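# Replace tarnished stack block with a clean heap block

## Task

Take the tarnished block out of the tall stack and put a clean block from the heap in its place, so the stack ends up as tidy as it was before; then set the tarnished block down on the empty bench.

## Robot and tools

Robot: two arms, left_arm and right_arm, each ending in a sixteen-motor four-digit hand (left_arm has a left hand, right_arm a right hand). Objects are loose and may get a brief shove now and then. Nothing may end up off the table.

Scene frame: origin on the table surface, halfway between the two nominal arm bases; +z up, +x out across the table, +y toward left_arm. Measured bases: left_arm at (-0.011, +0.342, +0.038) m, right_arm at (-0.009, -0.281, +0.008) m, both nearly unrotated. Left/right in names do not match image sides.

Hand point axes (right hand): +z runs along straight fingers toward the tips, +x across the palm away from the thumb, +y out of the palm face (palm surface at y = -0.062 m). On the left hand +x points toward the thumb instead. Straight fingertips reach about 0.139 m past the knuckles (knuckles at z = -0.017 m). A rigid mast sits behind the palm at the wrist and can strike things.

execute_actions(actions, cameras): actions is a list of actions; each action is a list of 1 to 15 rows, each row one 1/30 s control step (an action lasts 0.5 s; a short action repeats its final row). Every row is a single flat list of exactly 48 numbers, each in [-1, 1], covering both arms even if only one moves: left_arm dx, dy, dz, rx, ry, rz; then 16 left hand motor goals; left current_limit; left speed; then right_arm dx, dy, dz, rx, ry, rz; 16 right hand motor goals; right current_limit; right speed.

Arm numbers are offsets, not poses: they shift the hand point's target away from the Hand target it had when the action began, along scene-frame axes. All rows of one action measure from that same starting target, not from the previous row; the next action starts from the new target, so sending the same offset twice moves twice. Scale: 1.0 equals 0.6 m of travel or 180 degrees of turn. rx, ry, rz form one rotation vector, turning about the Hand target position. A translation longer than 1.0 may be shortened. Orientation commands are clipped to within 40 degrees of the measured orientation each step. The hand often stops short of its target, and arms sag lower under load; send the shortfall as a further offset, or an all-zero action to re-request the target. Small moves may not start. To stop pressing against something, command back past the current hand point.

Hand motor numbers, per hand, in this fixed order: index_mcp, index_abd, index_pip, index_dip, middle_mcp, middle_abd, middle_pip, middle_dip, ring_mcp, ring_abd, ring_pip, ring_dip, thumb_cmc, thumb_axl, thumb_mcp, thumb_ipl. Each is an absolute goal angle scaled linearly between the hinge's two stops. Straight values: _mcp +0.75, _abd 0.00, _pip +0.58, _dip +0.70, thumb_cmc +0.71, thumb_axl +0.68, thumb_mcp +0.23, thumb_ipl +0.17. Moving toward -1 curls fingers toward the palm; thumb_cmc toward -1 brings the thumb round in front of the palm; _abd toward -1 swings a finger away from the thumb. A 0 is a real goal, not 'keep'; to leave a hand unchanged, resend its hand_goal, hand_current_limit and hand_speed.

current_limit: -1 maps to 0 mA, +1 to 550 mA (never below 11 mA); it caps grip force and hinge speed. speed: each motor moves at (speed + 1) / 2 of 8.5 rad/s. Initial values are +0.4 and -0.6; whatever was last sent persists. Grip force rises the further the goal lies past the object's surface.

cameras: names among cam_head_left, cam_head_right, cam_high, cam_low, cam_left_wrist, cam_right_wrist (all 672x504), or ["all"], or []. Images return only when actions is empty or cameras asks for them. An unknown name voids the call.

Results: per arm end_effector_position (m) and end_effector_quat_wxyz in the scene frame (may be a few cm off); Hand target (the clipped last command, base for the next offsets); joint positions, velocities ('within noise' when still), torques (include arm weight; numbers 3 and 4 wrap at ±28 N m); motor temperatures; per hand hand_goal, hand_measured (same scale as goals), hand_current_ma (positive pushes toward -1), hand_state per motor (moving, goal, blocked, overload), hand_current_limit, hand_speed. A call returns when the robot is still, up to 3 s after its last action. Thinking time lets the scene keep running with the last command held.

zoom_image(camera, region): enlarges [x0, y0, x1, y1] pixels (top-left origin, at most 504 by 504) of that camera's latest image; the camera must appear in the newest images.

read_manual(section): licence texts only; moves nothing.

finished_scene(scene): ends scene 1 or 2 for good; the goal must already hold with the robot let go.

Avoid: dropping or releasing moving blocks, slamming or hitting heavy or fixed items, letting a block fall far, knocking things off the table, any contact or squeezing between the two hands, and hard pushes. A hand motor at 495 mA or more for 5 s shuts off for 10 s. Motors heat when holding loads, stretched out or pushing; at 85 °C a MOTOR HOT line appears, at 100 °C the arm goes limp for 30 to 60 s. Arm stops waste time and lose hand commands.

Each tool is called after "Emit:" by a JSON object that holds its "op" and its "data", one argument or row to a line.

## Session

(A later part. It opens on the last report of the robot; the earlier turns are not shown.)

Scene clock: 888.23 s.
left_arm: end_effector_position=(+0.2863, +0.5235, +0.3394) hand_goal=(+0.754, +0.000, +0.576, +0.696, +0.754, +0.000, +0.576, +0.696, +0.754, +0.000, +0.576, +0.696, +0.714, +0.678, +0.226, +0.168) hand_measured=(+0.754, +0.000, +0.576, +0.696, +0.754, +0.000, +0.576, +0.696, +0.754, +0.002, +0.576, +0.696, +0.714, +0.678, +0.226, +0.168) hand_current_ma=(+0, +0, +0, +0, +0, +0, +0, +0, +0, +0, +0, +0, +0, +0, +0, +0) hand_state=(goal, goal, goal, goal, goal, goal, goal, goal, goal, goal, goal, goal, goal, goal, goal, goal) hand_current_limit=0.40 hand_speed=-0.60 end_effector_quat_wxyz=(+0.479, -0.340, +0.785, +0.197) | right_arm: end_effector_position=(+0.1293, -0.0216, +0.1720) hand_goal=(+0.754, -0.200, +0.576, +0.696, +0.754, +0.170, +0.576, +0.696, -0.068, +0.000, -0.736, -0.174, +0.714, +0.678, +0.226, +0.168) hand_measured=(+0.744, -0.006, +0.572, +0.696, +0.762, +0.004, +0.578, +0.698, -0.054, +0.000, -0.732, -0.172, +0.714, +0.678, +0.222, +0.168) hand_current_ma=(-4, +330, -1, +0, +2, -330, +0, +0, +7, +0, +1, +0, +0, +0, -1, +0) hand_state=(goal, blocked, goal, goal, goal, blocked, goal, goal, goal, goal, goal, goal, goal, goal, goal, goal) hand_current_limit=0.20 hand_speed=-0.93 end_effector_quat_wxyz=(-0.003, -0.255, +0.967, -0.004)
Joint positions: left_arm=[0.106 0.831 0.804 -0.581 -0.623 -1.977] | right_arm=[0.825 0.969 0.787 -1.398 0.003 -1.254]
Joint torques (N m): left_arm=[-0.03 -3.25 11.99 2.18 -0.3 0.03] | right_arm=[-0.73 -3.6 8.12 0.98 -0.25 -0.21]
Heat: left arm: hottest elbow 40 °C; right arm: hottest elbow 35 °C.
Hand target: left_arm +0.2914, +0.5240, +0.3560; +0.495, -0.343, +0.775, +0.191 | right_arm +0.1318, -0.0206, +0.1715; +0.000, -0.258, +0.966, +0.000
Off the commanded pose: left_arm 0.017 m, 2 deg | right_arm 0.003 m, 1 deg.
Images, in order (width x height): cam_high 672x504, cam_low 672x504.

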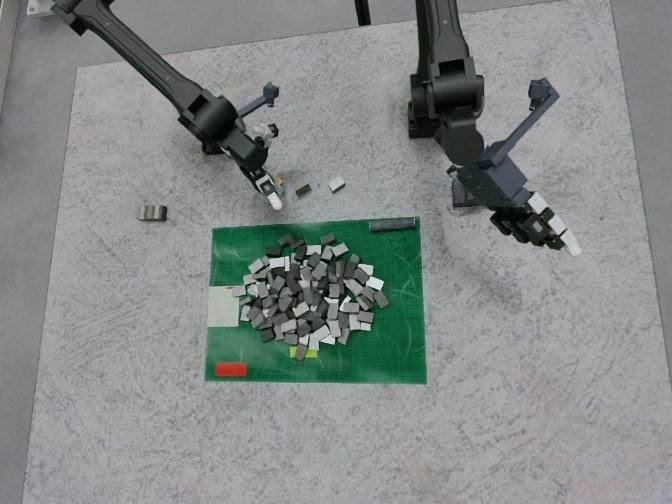

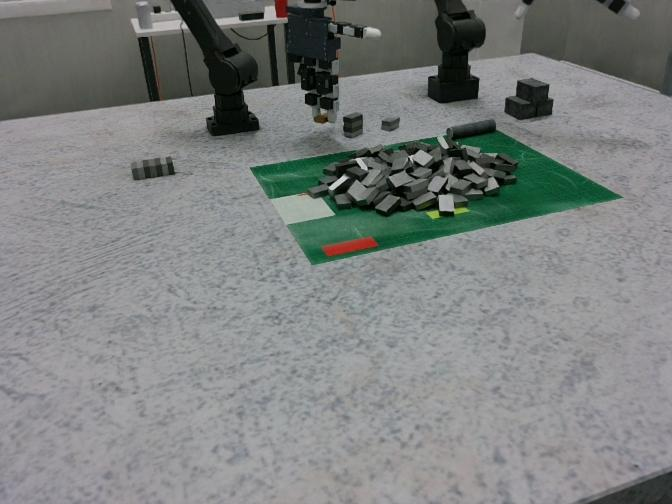

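Emit:
{"op": "execute_actions", "data": {
  "actions": [
    [[0,0,0,0,0,0,0.754,0,0.576,0.696,0.754,0,0.576,0.696,0.754,0,0.576,0.696,0.714,0.678,0.226,0.168,0.4,-0.6,0,0,-0.045,0,0,0,0.754,-0.2,0.576,0.696,0.754,0.17,0.576,0.696,-0.068,0,-0.737,-0.174,0.714,0.678,0.226,0.168,0.2,-0.93]],
    [[0,0,0,0,0,0,0.754,0,0.576,0.696,0.754,0,0.576,0.696,0.754,0,0.576,0.696,0.714,0.678,0.226,0.168,0.4,-0.6,0,0,-0.018,0,0,0,0.754,-0.2,0.576,0.696,0.754,0.17,0.576,0.696,-0.068,0,-0.737,-0.174,0.714,0.678,0.226,0.168,0.2,-0.93]]
  ],
  "cameras": ["cam_low","cam_right_wrist"]
}}

Emit:
{"op": "zoom_image", "data": {
  "camera": "cam_low",
  "region": [300, 90, 345, 140]
}}

Scene clock: 899.40 s.
left_arm: end_effector_position=(+0.2863, +0.5235, +0.3394) hand_goal=(+0.754, +0.000, +0.576, +0.696, +0.754, +0.000, +0.576, +0.696, +0.754, +0.000, +0.576, +0.696, +0.714, +0.678, +0.226, +0.168) hand_measured=(+0.754, +0.000, +0.576, +0.696, +0.754, +0.000, +0.576, +0.696, +0.754, +0.002, +0.576, +0.696, +0.714, +0.678, +0.226, +0.168) hand_current_ma=(+0, +0, +0, +0, +0, +0, +0, +0, +0, +0, +0, +0, +0, +0, +0, +0) hand_state=(goal, goal, goal, goal, goal, goal, goal, goal, goal, goal, goal, goal, goal, goal, goal, goal) hand_current_limit=0.40 hand_speed=-0.60 end_effector_quat_wxyz=(+0.479, -0.340, +0.785, +0.197) | right_arm: end_effector_position=(+0.1303, -0.0206, +0.1360) hand_goal=(+0.754, -0.200, +0.576, +0.696, +0.754, +0.170, +0.576, +0.696, -0.068, +0.000, -0.736, -0.174, +0.714, +0.678, +0.226, +0.168) hand_measured=(+0.744, -0.006, +0.572, +0.696, +0.762, +0.004, +0.578, +0.698, -0.054, +0.000, -0.732, -0.172, +0.714, +0.678, +0.222, +0.168) hand_current_ma=(-4, +330, -1, +0, +2, -330, +0, +0, +7, +0, +1, +0, +0, +0, -1, +0) hand_state=(goal, blocked, goal, goal, goal, blocked, goal, goal, goal, goal, goal, goal, goal, goal, goal, goal) hand_current_limit=0.20 hand_speed=-0.93 end_effector_quat_wxyz=(-0.001, -0.255, +0.967, -0.002)
Joint positions: left_arm=[0.106 0.831 0.804 -0.581 -0.623 -1.977] | right_arm=[0.825 0.997 0.706 -1.284 0.003 -1.254]
Joint torques (N m): left_arm=[-0.15 -3.25 12 2.19 -0.31 0.03] | right_arm=[-0.73 -3.49 7.61 1.05 -0.25 -0.21]
Heat: left arm: hottest elbow 40 °C; right arm: hottest elbow 34 °C.
Hand target: left_arm +0.2914, +0.5240, +0.3560; +0.495, -0.343, +0.775, +0.191 | right_arm +0.1319, -0.0205, +0.1337; +0.000, -0.258, +0.966, +0.000
Off the commanded pose: left_arm 0.017 m, 2 deg | right_arm 0.003 m, 1 deg.
Images, in order (width x height): cam_low 672x504, cam_right_wrist 672x504.

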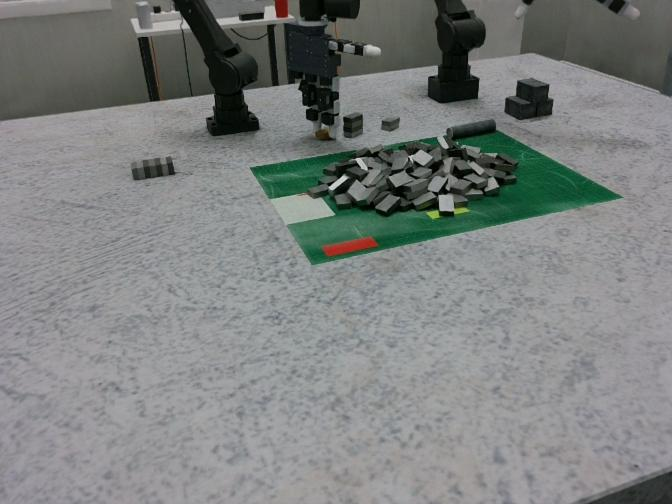

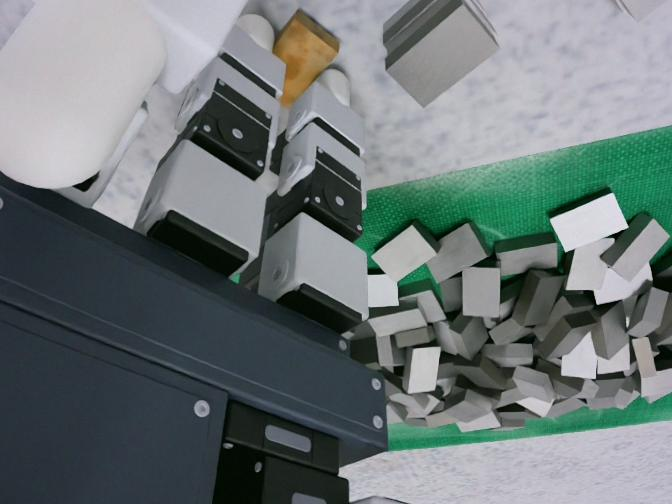

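Scaled by 10.080 from the camera's 672x504 image, which has a finer 960x720 frame.

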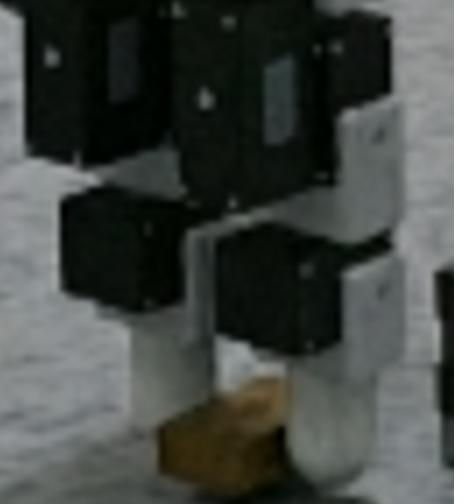

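Emit:
{"op": "execute_actions", "data": {
  "actions": [
    [[0,0,0,0,0,0,0.754,0,0.576,0.696,0.754,0,0.576,0.696,0.754,0,0.576,0.696,0.714,0.678,0.226,0.168,0.4,-0.6,0,0,-0.006,0,0,0,0.748,-0.05,0.576,0.696,0.76,0.05,0.576,0.696,-0.068,0,-0.737,-0.174,0.714,0.678,0.226,0.168,0.2,-0.93]],
    [[0,0,0,0,0,0,0.754,0,0.576,0.696,0.754,0,0.576,0.696,0.754,0,0.576,0.696,0.714,0.678,0.226,0.168,0.4,-0.6,0,0,0,0,0,0,0.748,0.01,0.576,0.696,0.76,-0.01,0.576,0.696,-0.068,0,-0.737,-0.174,0.714,0.678,0.226,0.168,0.2,-0.96]],
    [[0,0,0,0,0,0,0.754,0,0.576,0.696,0.754,0,0.576,0.696,0.754,0,0.576,0.696,0.714,0.678,0.226,0.168,0.4,-0.6,0,0,0,0,0,0,0.754,0.13,0.576,0.696,0.754,-0.13,0.576,0.696,-0.068,0,-0.737,-0.174,0.714,0.678,0.226,0.168,0.2,-0.9]],
    [[0,0,0,0,0,0,0.754,0,0.576,0.696,0.754,0,0.576,0.696,0.754,0,0.576,0.696,0.714,0.678,0.226,0.168,0.4,-0.6,0.009,0.0098,0.06,0.0081,-0.0075,0,0.754,0.13,0.576,0.696,0.754,-0.13,0.576,0.696,-0.068,0,-0.737,-0.174,0.714,0.678,0.226,0.168,0.2,-0.9]],
    [[0,0,0,0,0,0,0.754,0,0.576,0.696,0.754,0,0.576,0.696,0.754,0,0.576,0.696,0.714,0.678,0.226,0.168,0.4,-0.6,0.009,0.0098,0.07,0.0081,-0.0075,0,0.754,0.13,0.576,0.696,0.754,-0.13,0.576,0.696,-0.068,0,-0.737,-0.174,0.714,0.678,0.226,0.168,0.2,-0.9]],
    [[0,0,0,0,0,0,0.754,0,0.576,0.696,0.754,0,0.576,0.696,0.754,0,0.576,0.696,0.714,0.678,0.226,0.168,0.4,-0.6,0,0,0.1,0,0,0,0.754,0.13,0.576,0.696,0.754,-0.13,0.576,0.696,-0.068,0,-0.737,-0.174,0.714,0.678,0.226,0.168,0.2,-0.9]]
  ],
  "cameras": ["cam_low","cam_high","cam_head_left","cam_right_wrist"]
}}

Emit:
{"op": "zoom_image", "data": {
  "camera": "cam_low",
  "region": [300, 80, 420, 160]
}}

Emit:
{"op": "zoom_image", "data": {
  "camera": "cam_high",
  "region": [220, 220, 400, 370]
}}

Emit:
{"op": "zoom_image", "data": {
  "camera": "cam_low",
  "region": [300, 125, 540, 225]
}}

Scene clock: 929.10 s.
left_arm: end_effector_position=(+0.2863, +0.5235, +0.3394) hand_goal=(+0.754, +0.000, +0.576, +0.696, +0.754, +0.000, +0.576, +0.696, +0.754, +0.000, +0.576, +0.696, +0.714, +0.678, +0.226, +0.168) hand_measured=(+0.754, +0.000, +0.576, +0.696, +0.754, +0.000, +0.576, +0.696, +0.754, +0.002, +0.576, +0.696, +0.714, +0.678, +0.226, +0.168) hand_current_ma=(+0, +0, +0, +0, +0, +0, +0, +0, +0, +0, +0, +0, +0, +0, +0, +0) hand_state=(goal, goal, goal, goal, goal, goal, goal, goal, goal, goal, goal, goal, goal, goal, goal, goal) hand_current_limit=0.40 hand_speed=-0.60 end_effector_quat_wxyz=(+0.479, -0.340, +0.785, +0.197) | right_arm: end_effector_position=(+0.1344, -0.0160, +0.2440) hand_goal=(+0.754, +0.130, +0.576, +0.696, +0.754, -0.130, +0.576, +0.696, -0.068, +0.000, -0.736, -0.174, +0.714, +0.678, +0.226, +0.168) hand_measured=(+0.750, +0.126, +0.574, +0.696, +0.754, -0.126, +0.578, +0.698, -0.054, +0.000, -0.732, -0.172, +0.714, +0.678, +0.222, +0.168) hand_current_ma=(-1, +0, +0, +0, +0, +1, +0, +0, +7, +0, +1, +0, +0, +0, -1, +0) hand_state=(goal, goal, goal, goal, goal, goal, goal, goal, goal, goal, goal, goal, goal, goal, goal, goal) hand_current_limit=0.20 hand_speed=-0.90 end_effector_quat_wxyz=(+0.012, -0.255, +0.967, +0.007)
Joint positions: left_arm=[0.106 0.831 0.804 -0.581 -0.623 -1.977] | right_arm=[0.825 0.946 0.958 -1.555 0.002 -1.254]
Joint torques (N m): left_arm=[-0.09 -3.19 11.99 2.19 -0.31 0.03] | right_arm=[-0.67 -3.49 13.23 0.08 -0.21 -0.2]
Heat: left arm: hottest elbow 40 °C; right arm: hottest elbow 34 °C.
Hand target: left_arm +0.2914, +0.5240, +0.3560; +0.495, -0.343, +0.775, +0.191 | right_arm +0.1427, -0.0087, +0.2681; +0.030, -0.258, +0.965, +0.018
Off the commanded pose: left_arm 0.017 m, 2 deg | right_arm 0.026 m, 2 deg.
Images, in order (width x height): cam_head_left 672x504, cam_high 672x504, cam_low 672x504, cam_right_wrist 672x504.

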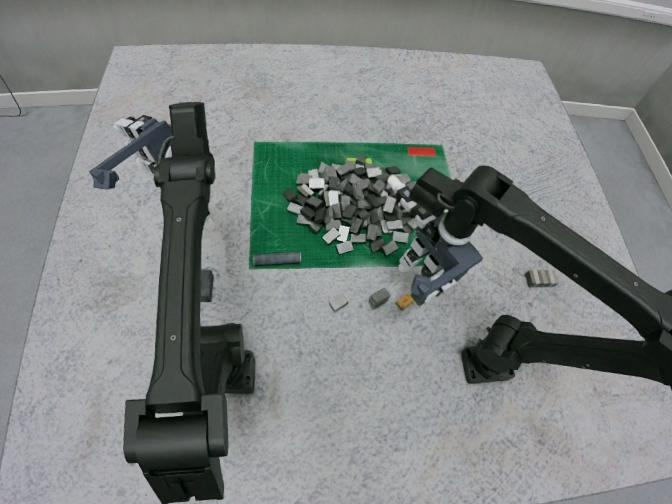

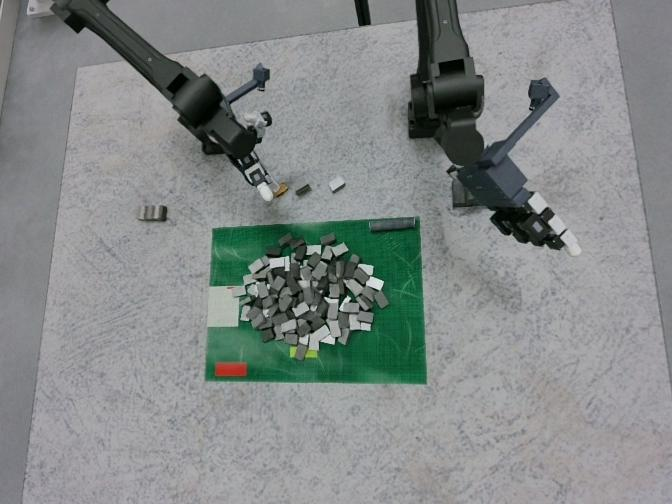

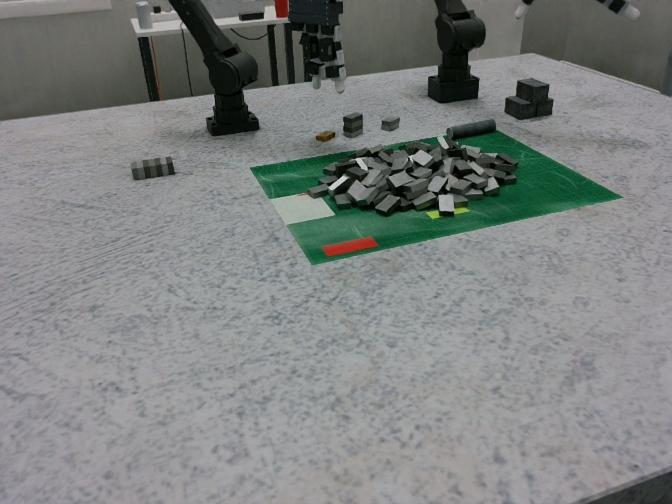

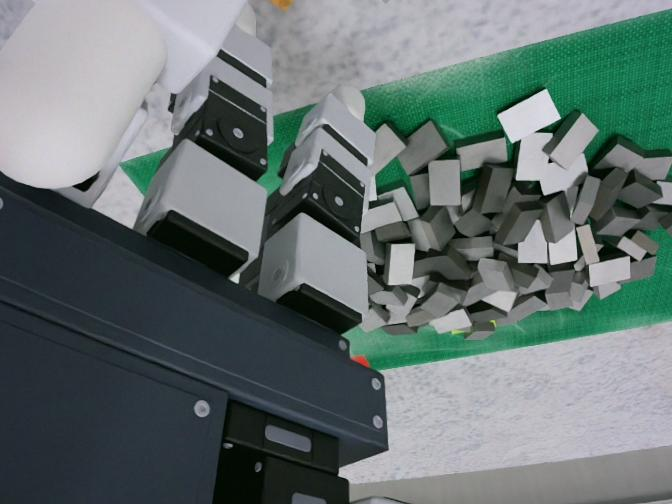

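Scaled by 4.200 from the camera's 672x504 image, which has a finer 960x720 frame.

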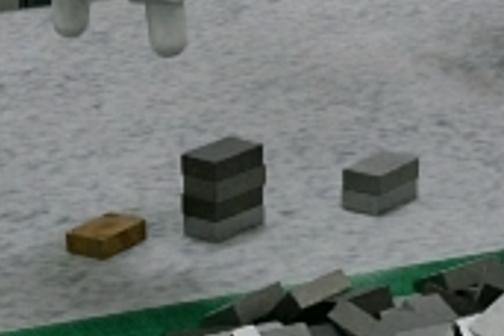

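Scaled by 2.800 from the camera's 672x504 image, which has a finer 960x720 frame.

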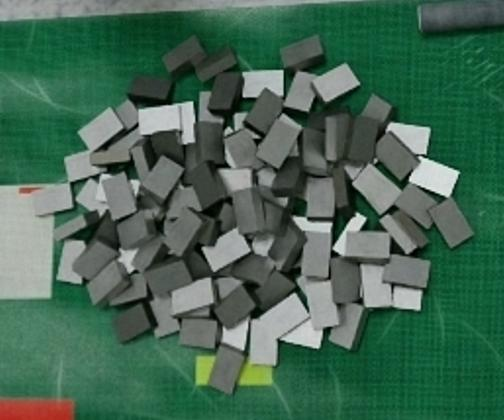

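Scaled by 2.100 from the camera's 672x504 image, which has a finer 960x720 frame.

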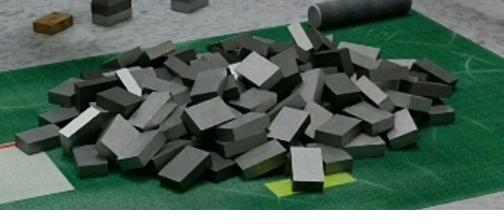

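Emit:
{"op": "zoom_image", "data": {
  "camera": "cam_high",
  "region": [225, 265, 275, 315]
}}

Emit:
{"op": "zoom_image", "data": {
  "camera": "cam_high",
  "region": [262, 225, 352, 275]
}}

Emit:
{"op": "zoom_image", "data": {
  "camera": "cam_low",
  "region": [300, 160, 370, 220]
}}

Emit:
{"op": "zoom_image", "data": {
  "camera": "cam_head_left",
  "region": [280, 150, 430, 260]
}}

Scaled by 10.080 from the camera's 672x504 image, which has a finer 960x720 frame.

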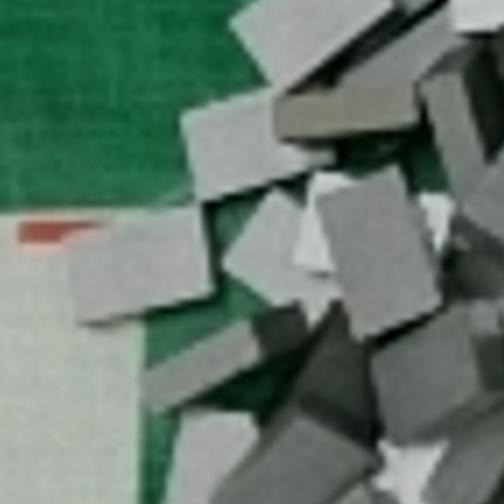

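Scaled by 5.600 from the camera's 672x504 image, which has a finer 960x720 frame.

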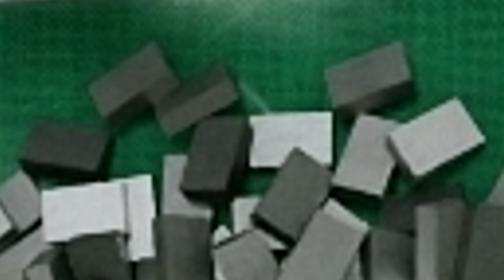

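Scaled by 7.200 from the camera's 672x504 image, which has a finer 960x720 frame.

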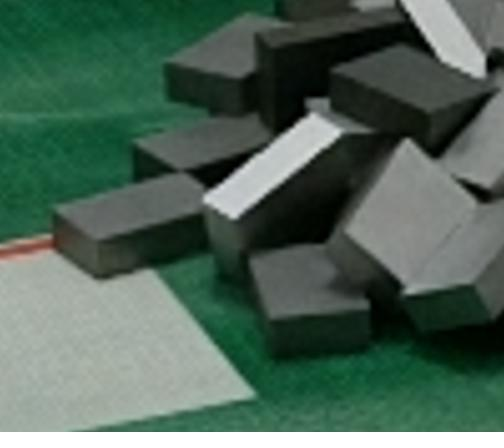

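Scaled by 3.360 from the camera's 672x504 image, which has a finer 960x720 frame.

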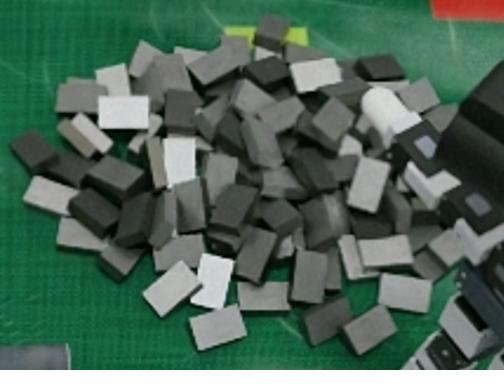

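Emit:
{"op": "execute_actions", "data": {
  "actions": [],
  "cameras": ["cam_low","cam_high","cam_right_wrist"]
}}

Emit:
{"op": "zoom_image", "data": {
  "camera": "cam_low",
  "region": [300, 80, 420, 160]
}}

Scene clock: 1020.50 s.
left_arm: end_effector_position=(+0.2863, +0.5235, +0.3394) hand_goal=(+0.754, +0.000, +0.576, +0.696, +0.754, +0.000, +0.576, +0.696, +0.754, +0.000, +0.576, +0.696, +0.714, +0.678, +0.226, +0.168) hand_measured=(+0.754, +0.000, +0.576, +0.696, +0.754, +0.000, +0.576, +0.696, +0.754, +0.002, +0.576, +0.696, +0.714, +0.678, +0.226, +0.168) hand_current_ma=(+0, +0, +0, +0, +0, +0, +0, +0, +0, +0, +0, +0, +0, +0, +0, +0) hand_state=(goal, goal, goal, goal, goal, goal, goal, goal, goal, goal, goal, goal, goal, goal, goal, goal) hand_current_limit=0.40 hand_speed=-0.60 end_effector_quat_wxyz=(+0.479, -0.340, +0.785, +0.197) | right_arm: end_effector_position=(+0.1344, -0.0160, +0.2440) hand_goal=(+0.754, +0.130, +0.576, +0.696, +0.754, -0.130, +0.576, +0.696, -0.068, +0.000, -0.736, -0.174, +0.714, +0.678, +0.226, +0.168) hand_measured=(+0.750, +0.126, +0.574, +0.696, +0.754, -0.126, +0.578, +0.698, -0.054, +0.000, -0.732, -0.172, +0.714, +0.678, +0.222, +0.168) hand_current_ma=(-1, +0, +0, +0, +0, +1, +0, +0, +7, +0, +1, +0, +0, +0, -1, +0) hand_state=(goal, goal, goal, goal, goal, goal, goal, goal, goal, goal, goal, goal, goal, goal, goal, goal) hand_current_limit=0.20 hand_speed=-0.90 end_effector_quat_wxyz=(+0.012, -0.255, +0.967, +0.007)
Joint positions: left_arm=[0.106 0.831 0.804 -0.581 -0.623 -1.977] | right_arm=[0.825 0.946 0.958 -1.555 0.002 -1.254]
Joint velocities: within noise
Joint torques (N m): left_arm=[-0.09 -3.31 11.97 2.18 -0.3 0.03] | right_arm=[-0.67 -3.49 13.23 0.14 -0.21 -0.19]
Motor temperatures (°C): left_arm=[22 23 41 24 25 23] | right_arm=[25 24 42 21 23 24]
Heat: left arm: hottest elbow 41 °C; right arm: hottest elbow 42 °C.
Hand target: left_arm +0.2914, +0.5240, +0.3560; +0.495, -0.343, +0.775, +0.191 | right_arm +0.1427, -0.0087, +0.2681; +0.030, -0.258, +0.965, +0.018
Off the commanded pose: left_arm 0.017 m, 2 deg | right_arm 0.026 m, 2 deg.
Images, in order (width x height): cam_high 672x504, cam_low 672x504, cam_right_wrist 672x504.

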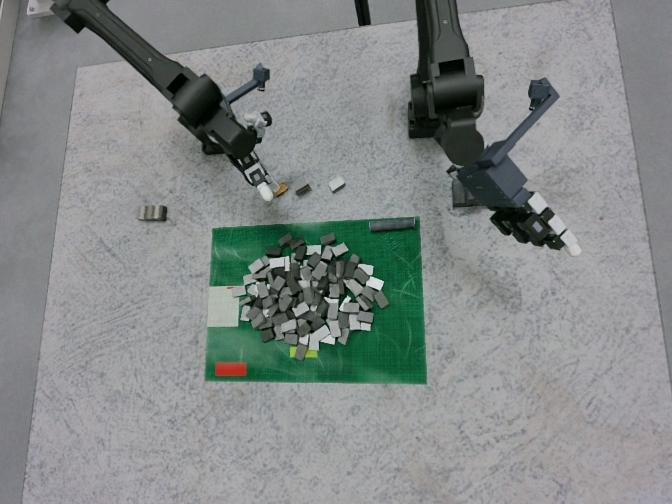

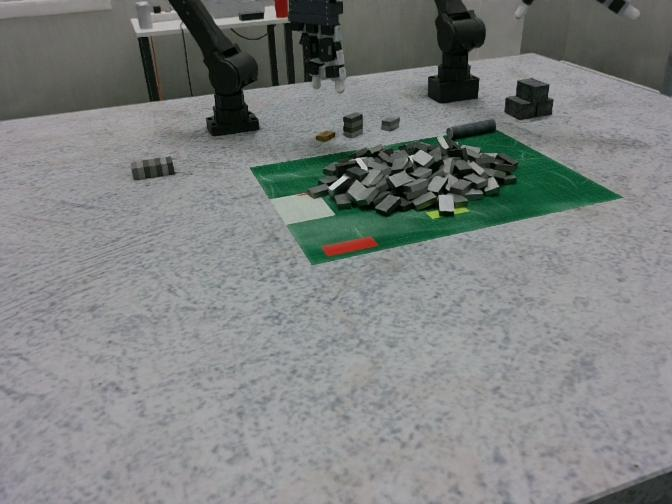

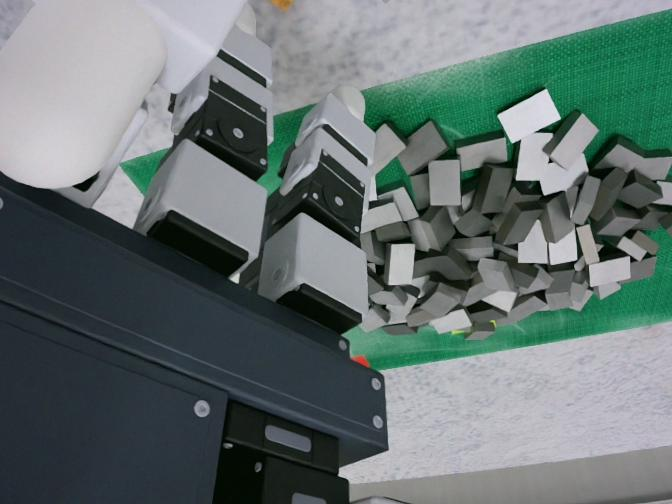

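Scaled by 4.200 from the camera's 672x504 image, which has a finer 960x720 frame.

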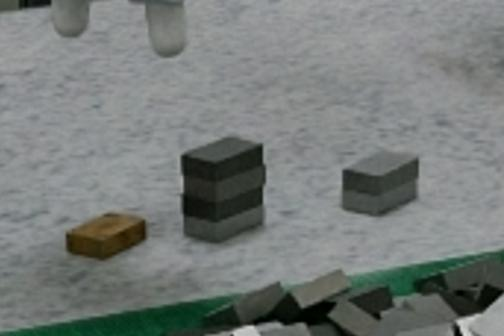

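Emit:
{"op": "execute_actions", "data": {
  "actions": [
    [[0,0,0,0,0,0,0.754,0,0.576,0.696,0.754,0,0.576,0.696,0.754,0,0.576,0.696,0.714,0.678,0.226,0.168,0.4,-0.6,-0.0135,0.13,0,0,0,0,0.754,0.13,0.576,0.696,0.754,-0.13,0.576,0.696,-0.068,0,-0.737,-0.174,0.714,0.678,0.226,0.168,0.2,-0.9]],
    [[0,0,0,0,0,0,0.754,0,0.576,0.696,0.754,0,0.576,0.696,0.754,0,0.576,0.696,0.714,0.678,0.226,0.168,0.4,-0.6,-0.0135,0.1327,-0.04,-0.0162,0.015,0,0.754,0.13,0.576,0.696,0.754,-0.13,0.576,0.696,-0.068,0,-0.737,-0.174,0.714,0.678,0.226,0.168,0.2,-0.9]],
    [[0,0,0,0,0,0,0.754,0,0.576,0.696,0.754,0,0.576,0.696,0.754,0,0.576,0.696,0.714,0.678,0.226,0.168,0.4,-0.6,0,0,-0.07,0,0,0,0.754,0.13,0.576,0.696,0.754,-0.13,0.576,0.696,-0.068,0,-0.737,-0.174,0.714,0.678,0.226,0.168,0.2,-0.9]]
  ],
  "cameras": ["cam_right_wrist","cam_low"]
}}

Emit:
{"op": "zoom_image", "data": {
  "camera": "cam_low",
  "region": [340, 80, 430, 140]
}}

Scene clock: 1053.67 s.
left_arm: end_effector_position=(+0.2863, +0.5235, +0.3394) hand_goal=(+0.754, +0.000, +0.576, +0.696, +0.754, +0.000, +0.576, +0.696, +0.754, +0.000, +0.576, +0.696, +0.714, +0.678, +0.226, +0.168) hand_measured=(+0.754, +0.000, +0.576, +0.696, +0.754, +0.000, +0.576, +0.696, +0.754, +0.002, +0.576, +0.696, +0.714, +0.678, +0.226, +0.168) hand_current_ma=(+0, +0, +0, +0, +0, +0, +0, +0, +0, +0, +0, +0, +0, +0, +0, +0) hand_state=(goal, goal, goal, goal, goal, goal, goal, goal, goal, goal, goal, goal, goal, goal, goal, goal) hand_current_limit=0.40 hand_speed=-0.60 end_effector_quat_wxyz=(+0.479, -0.340, +0.785, +0.197) | right_arm: end_effector_position=(+0.1241, +0.1473, +0.2089) hand_goal=(+0.754, +0.130, +0.576, +0.696, +0.754, -0.130, +0.576, +0.696, -0.068, +0.000, -0.736, -0.174, +0.714, +0.678, +0.226, +0.168) hand_measured=(+0.752, +0.128, +0.574, +0.696, +0.752, -0.126, +0.578, +0.698, -0.054, +0.000, -0.732, -0.172, +0.714, +0.678, +0.222, +0.168) hand_current_ma=(+0, +0, +0, +0, +0, +0, +0, +0, +7, +0, +1, +0, +0, +0, -1, +0) hand_state=(goal, goal, goal, goal, goal, goal, goal, goal, goal, goal, goal, goal, goal, goal, goal, goal) hand_current_limit=0.20 hand_speed=-0.90 end_effector_quat_wxyz=(+0.000, -0.266, +0.964, +0.002)
Joint positions: left_arm=[0.106 0.831 0.804 -0.581 -0.623 -1.977] | right_arm=[1.137 1.339 1.164 -1.392 -0.002 -0.966]
Joint torques (N m): left_arm=[-0.03 -3.25 11.99 2.18 -0.31 0.03] | right_arm=[-0.09 -9.23 7.58 1.03 -0.07 0.06]
Heat: left arm: hottest elbow 41 °C; right arm: hottest elbow 43 °C.
Hand target: left_arm +0.2914, +0.5240, +0.3560; +0.495, -0.343, +0.775, +0.191 | right_arm +0.1264, +0.1489, +0.2022; +0.000, -0.258, +0.966, +0.000
Off the commanded pose: left_arm 0.017 m, 2 deg | right_arm 0.007 m, 1 deg.
Images, in order (width x height): cam_low 672x504, cam_right_wrist 672x504.

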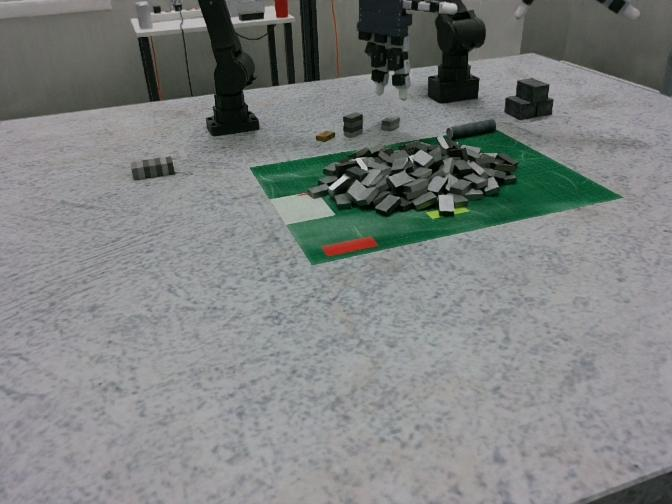

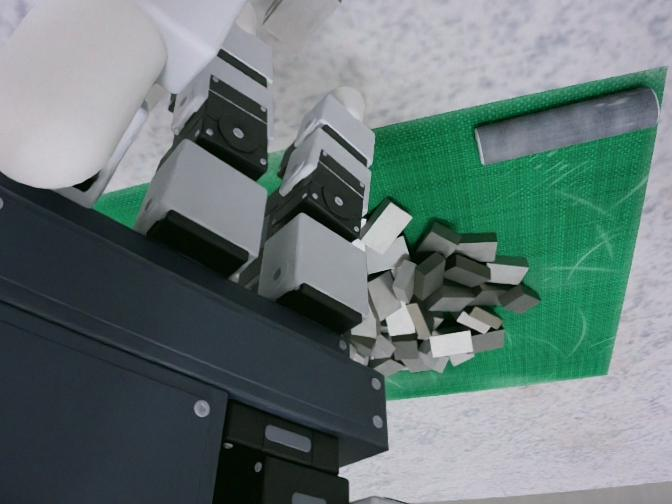

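Scaled by 5.600 from the camera's 672x504 image, which has a finer 960x720 frame.

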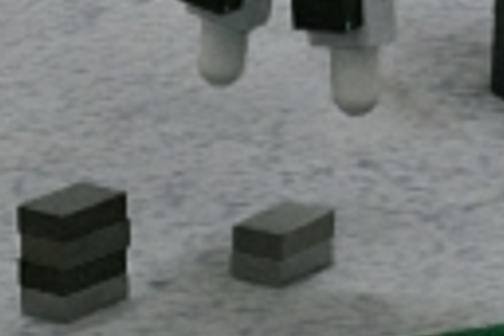

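Emit:
{"op": "execute_actions", "data": {
  "actions": [
    [[0,0,0,0,0,0,0.754,0,0.576,0.696,0.754,0,0.576,0.696,0.754,0,0.576,0.696,0.714,0.678,0.226,0.168,0.4,-0.6,0.0035,0.003,-0.0577,0,0,0,0.754,0.13,0.576,0.696,0.754,-0.13,0.576,0.696,-0.068,0,-0.737,-0.174,0.714,0.678,0.226,0.168,0.2,-0.9]],
    [[0,0,0,0,0,0,0.754,0,0.576,0.696,0.754,0,0.576,0.696,0.754,0,0.576,0.696,0.714,0.678,0.226,0.168,0.4,-0.6,0,0,-0.05,0,0,0,0.754,0.13,0.576,0.696,0.754,-0.13,0.576,0.696,-0.068,0,-0.737,-0.174,0.714,0.678,0.226,0.168,0.2,-0.9]]
  ],
  "cameras": ["cam_low"]
}}

Emit:
{"op": "zoom_image", "data": {
  "camera": "cam_low",
  "region": [365, 95, 415, 140]
}}

Scene clock: 1071.93 s.
left_arm: end_effector_position=(+0.2863, +0.5235, +0.3394) hand_goal=(+0.754, +0.000, +0.576, +0.696, +0.754, +0.000, +0.576, +0.696, +0.754, +0.000, +0.576, +0.696, +0.714, +0.678, +0.226, +0.168) hand_measured=(+0.754, +0.000, +0.576, +0.696, +0.754, +0.000, +0.576, +0.696, +0.754, +0.002, +0.576, +0.696, +0.714, +0.678, +0.226, +0.168) hand_current_ma=(+0, +0, +0, +0, +0, +0, +0, +0, +0, +0, +0, +0, +0, +0, +0, +0) hand_state=(goal, goal, goal, goal, goal, goal, goal, goal, goal, goal, goal, goal, goal, goal, goal, goal) hand_current_limit=0.40 hand_speed=-0.60 end_effector_quat_wxyz=(+0.479, -0.340, +0.785, +0.197) | right_arm: end_effector_position=(+0.1254, +0.1499, +0.1409) hand_goal=(+0.754, +0.130, +0.576, +0.696, +0.754, -0.130, +0.576, +0.696, -0.068, +0.000, -0.736, -0.174, +0.714, +0.678, +0.226, +0.168) hand_measured=(+0.752, +0.128, +0.574, +0.696, +0.752, -0.126, +0.578, +0.698, -0.054, +0.000, -0.732, -0.172, +0.714, +0.678, +0.222, +0.168) hand_current_ma=(+0, +0, +0, +0, +0, +0, +0, +0, +7, +0, +1, +0, +0, +0, -1, +0) hand_state=(goal, goal, goal, goal, goal, goal, goal, goal, goal, goal, goal, goal, goal, goal, goal, goal) hand_current_limit=0.20 hand_speed=-0.90 end_effector_quat_wxyz=(-0.002, -0.266, +0.964, -0.001)
Joint positions: left_arm=[0.106 0.831 0.804 -0.581 -0.623 -1.977] | right_arm=[1.137 1.4 1.039 -1.214 -0.001 -0.965]
Joint torques (N m): left_arm=[0.03 -3.25 12 2.19 -0.3 0.02] | right_arm=[-0.32 -9.99 7.34 1.1 -0.08 0.03]
Heat: left arm: hottest elbow 41 °C; right arm: hottest elbow 39 °C.
Hand target: left_arm +0.2914, +0.5240, +0.3560; +0.495, -0.343, +0.775, +0.191 | right_arm +0.1285, +0.1506, +0.1375; +0.000, -0.258, +0.966, +0.000
Off the commanded pose: left_arm 0.017 m, 2 deg | right_arm 0.005 m, 1 deg.
Images, in order (width x height): cam_low 672x504.

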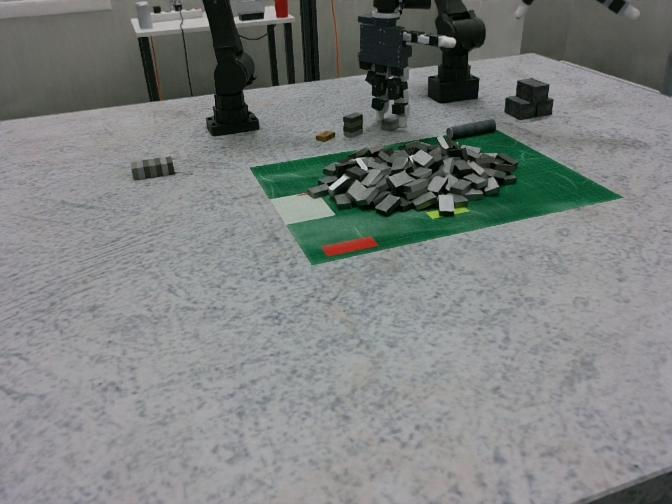

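Scaled by 10.080 from the camera's 672x504 image, which has a finer 960x720 frame.

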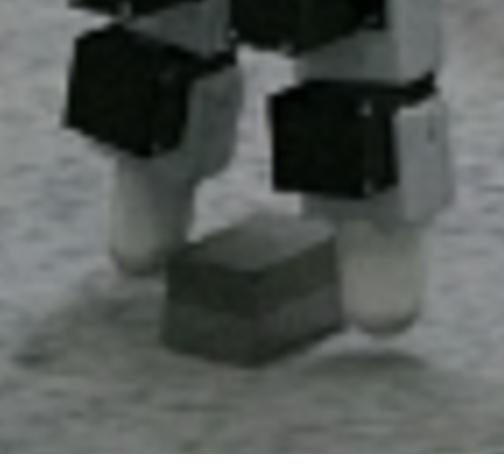

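Emit:
{"op": "execute_actions", "data": {
  "actions": [
    [[0,0,0,0,0,0,0.754,0,0.576,0.696,0.754,0,0.576,0.696,0.754,0,0.576,0.696,0.714,0.678,0.226,0.168,0.4,-0.6,0,0,-0.0085,0,0,0,0.754,0.13,0.576,0.696,0.754,-0.13,0.576,0.696,-0.068,0,-0.737,-0.174,0.714,0.678,0.226,0.168,0.2,-0.9]]
  ]
}}

Scene clock: 1081.57 s.
left_arm: end_effector_position=(+0.2863, +0.5235, +0.3394) hand_goal=(+0.754, +0.000, +0.576, +0.696, +0.754, +0.000, +0.576, +0.696, +0.754, +0.000, +0.576, +0.696, +0.714, +0.678, +0.226, +0.168) hand_measured=(+0.754, +0.000, +0.576, +0.696, +0.754, +0.000, +0.576, +0.696, +0.754, +0.002, +0.576, +0.696, +0.714, +0.678, +0.226, +0.168) hand_current_ma=(+0, +0, +0, +0, +0, +0, +0, +0, +0, +0, +0, +0, +0, +0, +0, +0) hand_state=(goal, goal, goal, goal, goal, goal, goal, goal, goal, goal, goal, goal, goal, goal, goal, goal) hand_current_limit=0.40 hand_speed=-0.60 end_effector_quat_wxyz=(+0.479, -0.340, +0.785, +0.197) | right_arm: end_effector_position=(+0.1258, +0.1508, +0.1391) hand_goal=(+0.754, +0.130, +0.576, +0.696, +0.754, -0.130, +0.576, +0.696, -0.068, +0.000, -0.736, -0.174, +0.714, +0.678, +0.226, +0.168) hand_measured=(+0.752, +0.128, +0.574, +0.696, +0.752, -0.126, +0.578, +0.698, -0.054, +0.000, -0.732, -0.172, +0.714, +0.678, +0.222, +0.168) hand_current_ma=(+0, +0, +0, +0, +0, +0, +0, +0, +7, +0, +1, +0, +0, +0, -1, +0) hand_state=(goal, goal, goal, goal, goal, goal, goal, goal, goal, goal, goal, goal, goal, goal, goal, goal) hand_current_limit=0.20 hand_speed=-0.90 end_effector_quat_wxyz=(+0.001, -0.266, +0.964, +0.002)
Joint positions: left_arm=[0.106 0.831 0.804 -0.581 -0.623 -1.977] | right_arm=[1.137 1.4 1.033 -1.2 -0.001 -0.965]
Joint torques (N m): left_arm=[-0.09 -3.19 11.97 2.17 -0.3 0.03] | right_arm=[-0.32 -9.58 7.12 1.09 -0.08 0.03]
Heat: left arm: hottest elbow 41 °C; right arm: hottest elbow 38 °C.
Hand target: left_arm +0.2914, +0.5240, +0.3560; +0.495, -0.343, +0.775, +0.191 | right_arm +0.1285, +0.1507, +0.1325; +0.000, -0.258, +0.966, +0.000
Off the commanded pose: left_arm 0.017 m, 2 deg | right_arm 0.007 m, 1 deg.

Emit:
{"op": "execute_actions", "data": {
  "actions": [
    [[0,0,0,0,0,0,0.754,0,0.576,0.696,0.754,0,0.576,0.696,0.754,0,0.576,0.696,0.714,0.678,0.226,0.168,0.4,-0.6,0,-0.001,-0.0067,0,0,0,0.754,0.13,0.576,0.696,0.754,-0.13,0.576,0.696,-0.068,0,-0.737,-0.174,0.714,0.678,0.226,0.168,0.2,-0.9]]
  ]
}}

Scene clock: 1091.87 s.
left_arm: end_effector_position=(+0.2863, +0.5235, +0.3394) hand_goal=(+0.754, +0.000, +0.576, +0.696, +0.754, +0.000, +0.576, +0.696, +0.754, +0.000, +0.576, +0.696, +0.714, +0.678, +0.226, +0.168) hand_measured=(+0.754, +0.000, +0.576, +0.696, +0.754, +0.000, +0.576, +0.696, +0.754, +0.002, +0.576, +0.696, +0.714, +0.678, +0.226, +0.168) hand_current_ma=(+0, +0, +0, +0, +0, +0, +0, +0, +0, +0, +0, +0, +0, +0, +0, +0) hand_state=(goal, goal, goal, goal, goal, goal, goal, goal, goal, goal, goal, goal, goal, goal, goal, goal) hand_current_limit=0.40 hand_speed=-0.60 end_effector_quat_wxyz=(+0.479, -0.340, +0.785, +0.197) | right_arm: end_effector_position=(+0.1256, +0.1503, +0.1350) hand_goal=(+0.754, +0.130, +0.576, +0.696, +0.754, -0.130, +0.576, +0.696, -0.068, +0.000, -0.736, -0.174, +0.714, +0.678, +0.226, +0.168) hand_measured=(+0.752, +0.128, +0.574, +0.696, +0.752, -0.126, +0.578, +0.698, -0.054, +0.000, -0.732, -0.172, +0.714, +0.678, +0.222, +0.168) hand_current_ma=(+0, +0, +0, +0, +0, +0, +0, +0, +7, +0, +1, +0, +0, +0, -1, +0) hand_state=(goal, goal, goal, goal, goal, goal, goal, goal, goal, goal, goal, goal, goal, goal, goal, goal) hand_current_limit=0.20 hand_speed=-0.90 end_effector_quat_wxyz=(+0.001, -0.266, +0.964, +0.002)
Joint positions: left_arm=[0.106 0.831 0.804 -0.581 -0.623 -1.977] | right_arm=[1.137 1.403 1.024 -1.188 -0.001 -0.965]
Joint torques (N m): left_arm=[-0.03 -3.19 11.99 2.19 -0.3 0.03] | right_arm=[-0.44 -9.52 7.08 1.07 -0.08 0.03]
Motor temperatures (°C): left_arm=[22 23 41 24 25 23] | right_arm=[25 24 37 22 23 24]
Heat: left arm: hottest elbow 41 °C; right arm: hottest elbow 37 °C.
Hand target: left_arm +0.2914, +0.5240, +0.3560; +0.495, -0.343, +0.775, +0.191 | right_arm +0.1285, +0.1500, +0.1284; +0.000, -0.258, +0.966, +0.000
Off the commanded pose: left_arm 0.017 m, 2 deg | right_arm 0.007 m, 1 deg.

Emit:
{"op": "execute_actions", "data": {
  "actions": [
    [[0,0,0,0,0,0,0.754,0,0.576,0.696,0.754,0,0.576,0.696,0.754,0,0.576,0.696,0.714,0.678,0.226,0.168,0.4,-0.6,0,0,0,0,0,0,0.754,0.03,0.576,0.696,0.754,-0.03,0.576,0.696,-0.068,0,-0.737,-0.174,0.714,0.678,0.226,0.168,0.2,-0.9]],
    [[0,0,0,0,0,0,0.754,0,0.576,0.696,0.754,0,0.576,0.696,0.754,0,0.576,0.696,0.714,0.678,0.226,0.168,0.4,-0.6,0,0,0,0,0,0,0.754,-0.02,0.576,0.696,0.754,0.02,0.576,0.696,-0.068,0,-0.737,-0.174,0.714,0.678,0.226,0.168,0.2,-0.94]],
    [[0,0,0,0,0,0,0.754,0,0.576,0.696,0.754,0,0.576,0.696,0.754,0,0.576,0.696,0.714,0.678,0.226,0.168,0.4,-0.6,0,0,0,0,0,0,0.754,-0.06,0.576,0.696,0.754,0.05,0.576,0.696,-0.068,0,-0.737,-0.174,0.714,0.678,0.226,0.168,0.2,-0.94]],
    [[0,0,0,0,0,0,0.754,0,0.576,0.696,0.754,0,0.576,0.696,0.754,0,0.576,0.696,0.714,0.678,0.226,0.168,0.4,-0.6,0,0,0,0,0,0,0.754,-0.2,0.576,0.696,0.754,0.17,0.576,0.696,-0.068,0,-0.737,-0.174,0.714,0.678,0.226,0.168,0.2,-0.93]],
    [[0,0,0,0,0,0,0.754,0,0.576,0.696,0.754,0,0.576,0.696,0.754,0,0.576,0.696,0.714,0.678,0.226,0.168,0.4,-0.6,0,0,0,0,0,0,0.754,-0.2,0.576,0.696,0.754,0.17,0.576,0.696,-0.068,0,-0.737,-0.174,0.714,0.678,0.226,0.168,0.2,-0.93]]
  ],
  "cameras": ["cam_low","cam_right_wrist"]
}}

Emit:
{"op": "zoom_image", "data": {
  "camera": "cam_low",
  "region": [365, 95, 415, 140]
}}

Emit:
{"op": "zoom_image", "data": {
  "camera": "cam_right_wrist",
  "region": [220, 0, 380, 115]
}}

Scene clock: 1118.60 s.
left_arm: end_effector_position=(+0.2863, +0.5235, +0.3394) hand_goal=(+0.754, +0.000, +0.576, +0.696, +0.754, +0.000, +0.576, +0.696, +0.754, +0.000, +0.576, +0.696, +0.714, +0.678, +0.226, +0.168) hand_measured=(+0.754, +0.000, +0.576, +0.696, +0.754, +0.000, +0.576, +0.696, +0.754, +0.002, +0.576, +0.696, +0.714, +0.678, +0.226, +0.168) hand_current_ma=(+0, +0, +0, +0, +0, +0, +0, +0, +0, +0, +0, +0, +0, +0, +0, +0) hand_state=(goal, goal, goal, goal, goal, goal, goal, goal, goal, goal, goal, goal, goal, goal, goal, goal) hand_current_limit=0.40 hand_speed=-0.60 end_effector_quat_wxyz=(+0.479, -0.340, +0.785, +0.197) | right_arm: end_effector_position=(+0.1260, +0.1507, +0.1351) hand_goal=(+0.754, -0.200, +0.576, +0.696, +0.754, +0.170, +0.576, +0.696, -0.068, +0.000, -0.736, -0.174, +0.714, +0.678, +0.226, +0.168) hand_measured=(+0.752, +0.000, +0.574, +0.696, +0.752, +0.004, +0.578, +0.698, -0.054, +0.000, -0.732, -0.172, +0.714, +0.678, +0.222, +0.168) hand_current_ma=(+0, +330, +0, +0, +0, -330, +0, +0, +7, +0, +1, +0, +0, +0, -1, +0) hand_state=(goal, blocked, goal, goal, goal, blocked, goal, goal, goal, goal, goal, goal, goal, goal, goal, goal) hand_current_limit=0.20 hand_speed=-0.93 end_effector_quat_wxyz=(+0.002, -0.266, +0.964, +0.002)
Joint positions: left_arm=[0.106 0.831 0.804 -0.581 -0.623 -1.977] | right_arm=[1.137 1.403 1.024 -1.186 0 -0.965]
Joint torques (N m): left_arm=[0.03 -3.25 11.97 2.19 -0.3 0.03] | right_arm=[-0.44 -9.52 7.08 0.99 -0.12 0.03]
Heat: left arm: hottest elbow 41 °C; right arm: hottest elbow 35 °C.
Hand target: left_arm +0.2914, +0.5240, +0.3560; +0.495, -0.343, +0.775, +0.191 | right_arm +0.1285, +0.1500, +0.1284; +0.000, -0.258, +0.966, +0.000
Off the commanded pose: left_arm 0.017 m, 2 deg | right_arm 0.007 m, 1 deg.
Images, in order (width x height): cam_low 672x504, cam_right_wrist 672x504.

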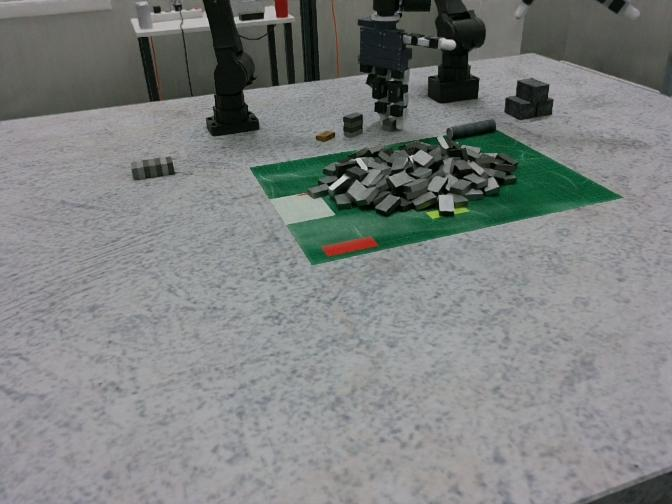

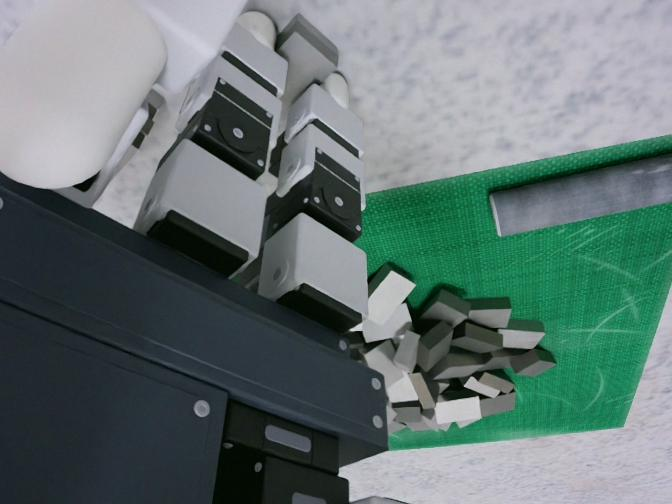

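Scaled by 10.080 from the camera's 672x504 image, which has a finer 960x720 frame.

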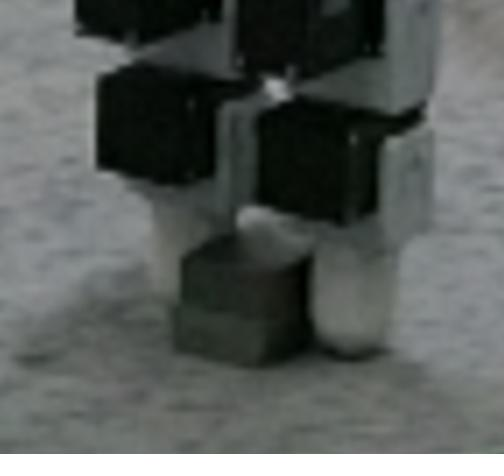

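Scaled by 3.150 from the camera's 672x504 image, which has a finer 960x720 frame.

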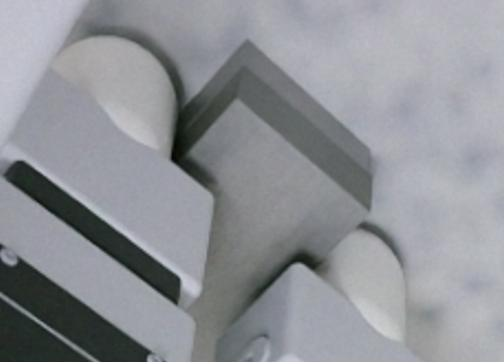

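Emit:
{"op": "zoom_image", "data": {
  "camera": "cam_low",
  "region": [378, 112, 403, 134]
}}

Scaled by 20.160 from the camera's 672x504 image, which has a finer 960x720 frame.

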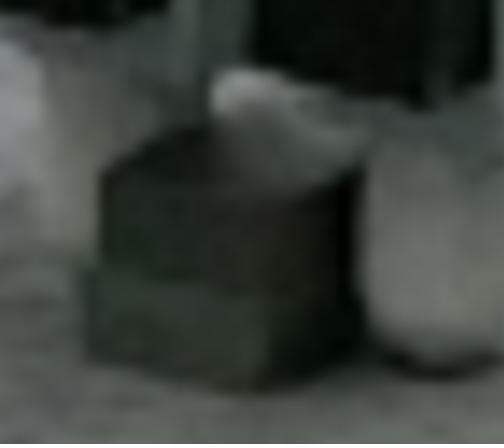

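Emit:
{"op": "zoom_image", "data": {
  "camera": "cam_right_wrist",
  "region": [265, 5, 350, 85]
}}

Scaled by 5.929 from the camera's 672x504 image, which has a finer 960x720 frame.

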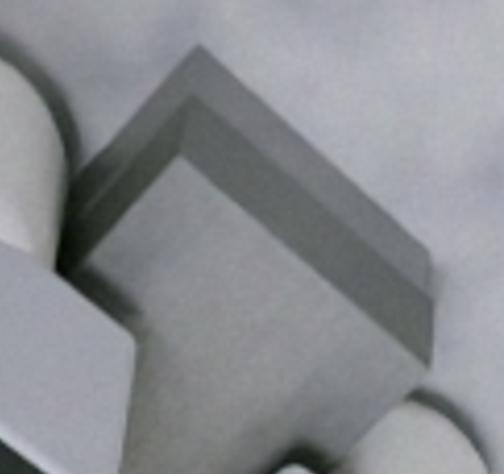

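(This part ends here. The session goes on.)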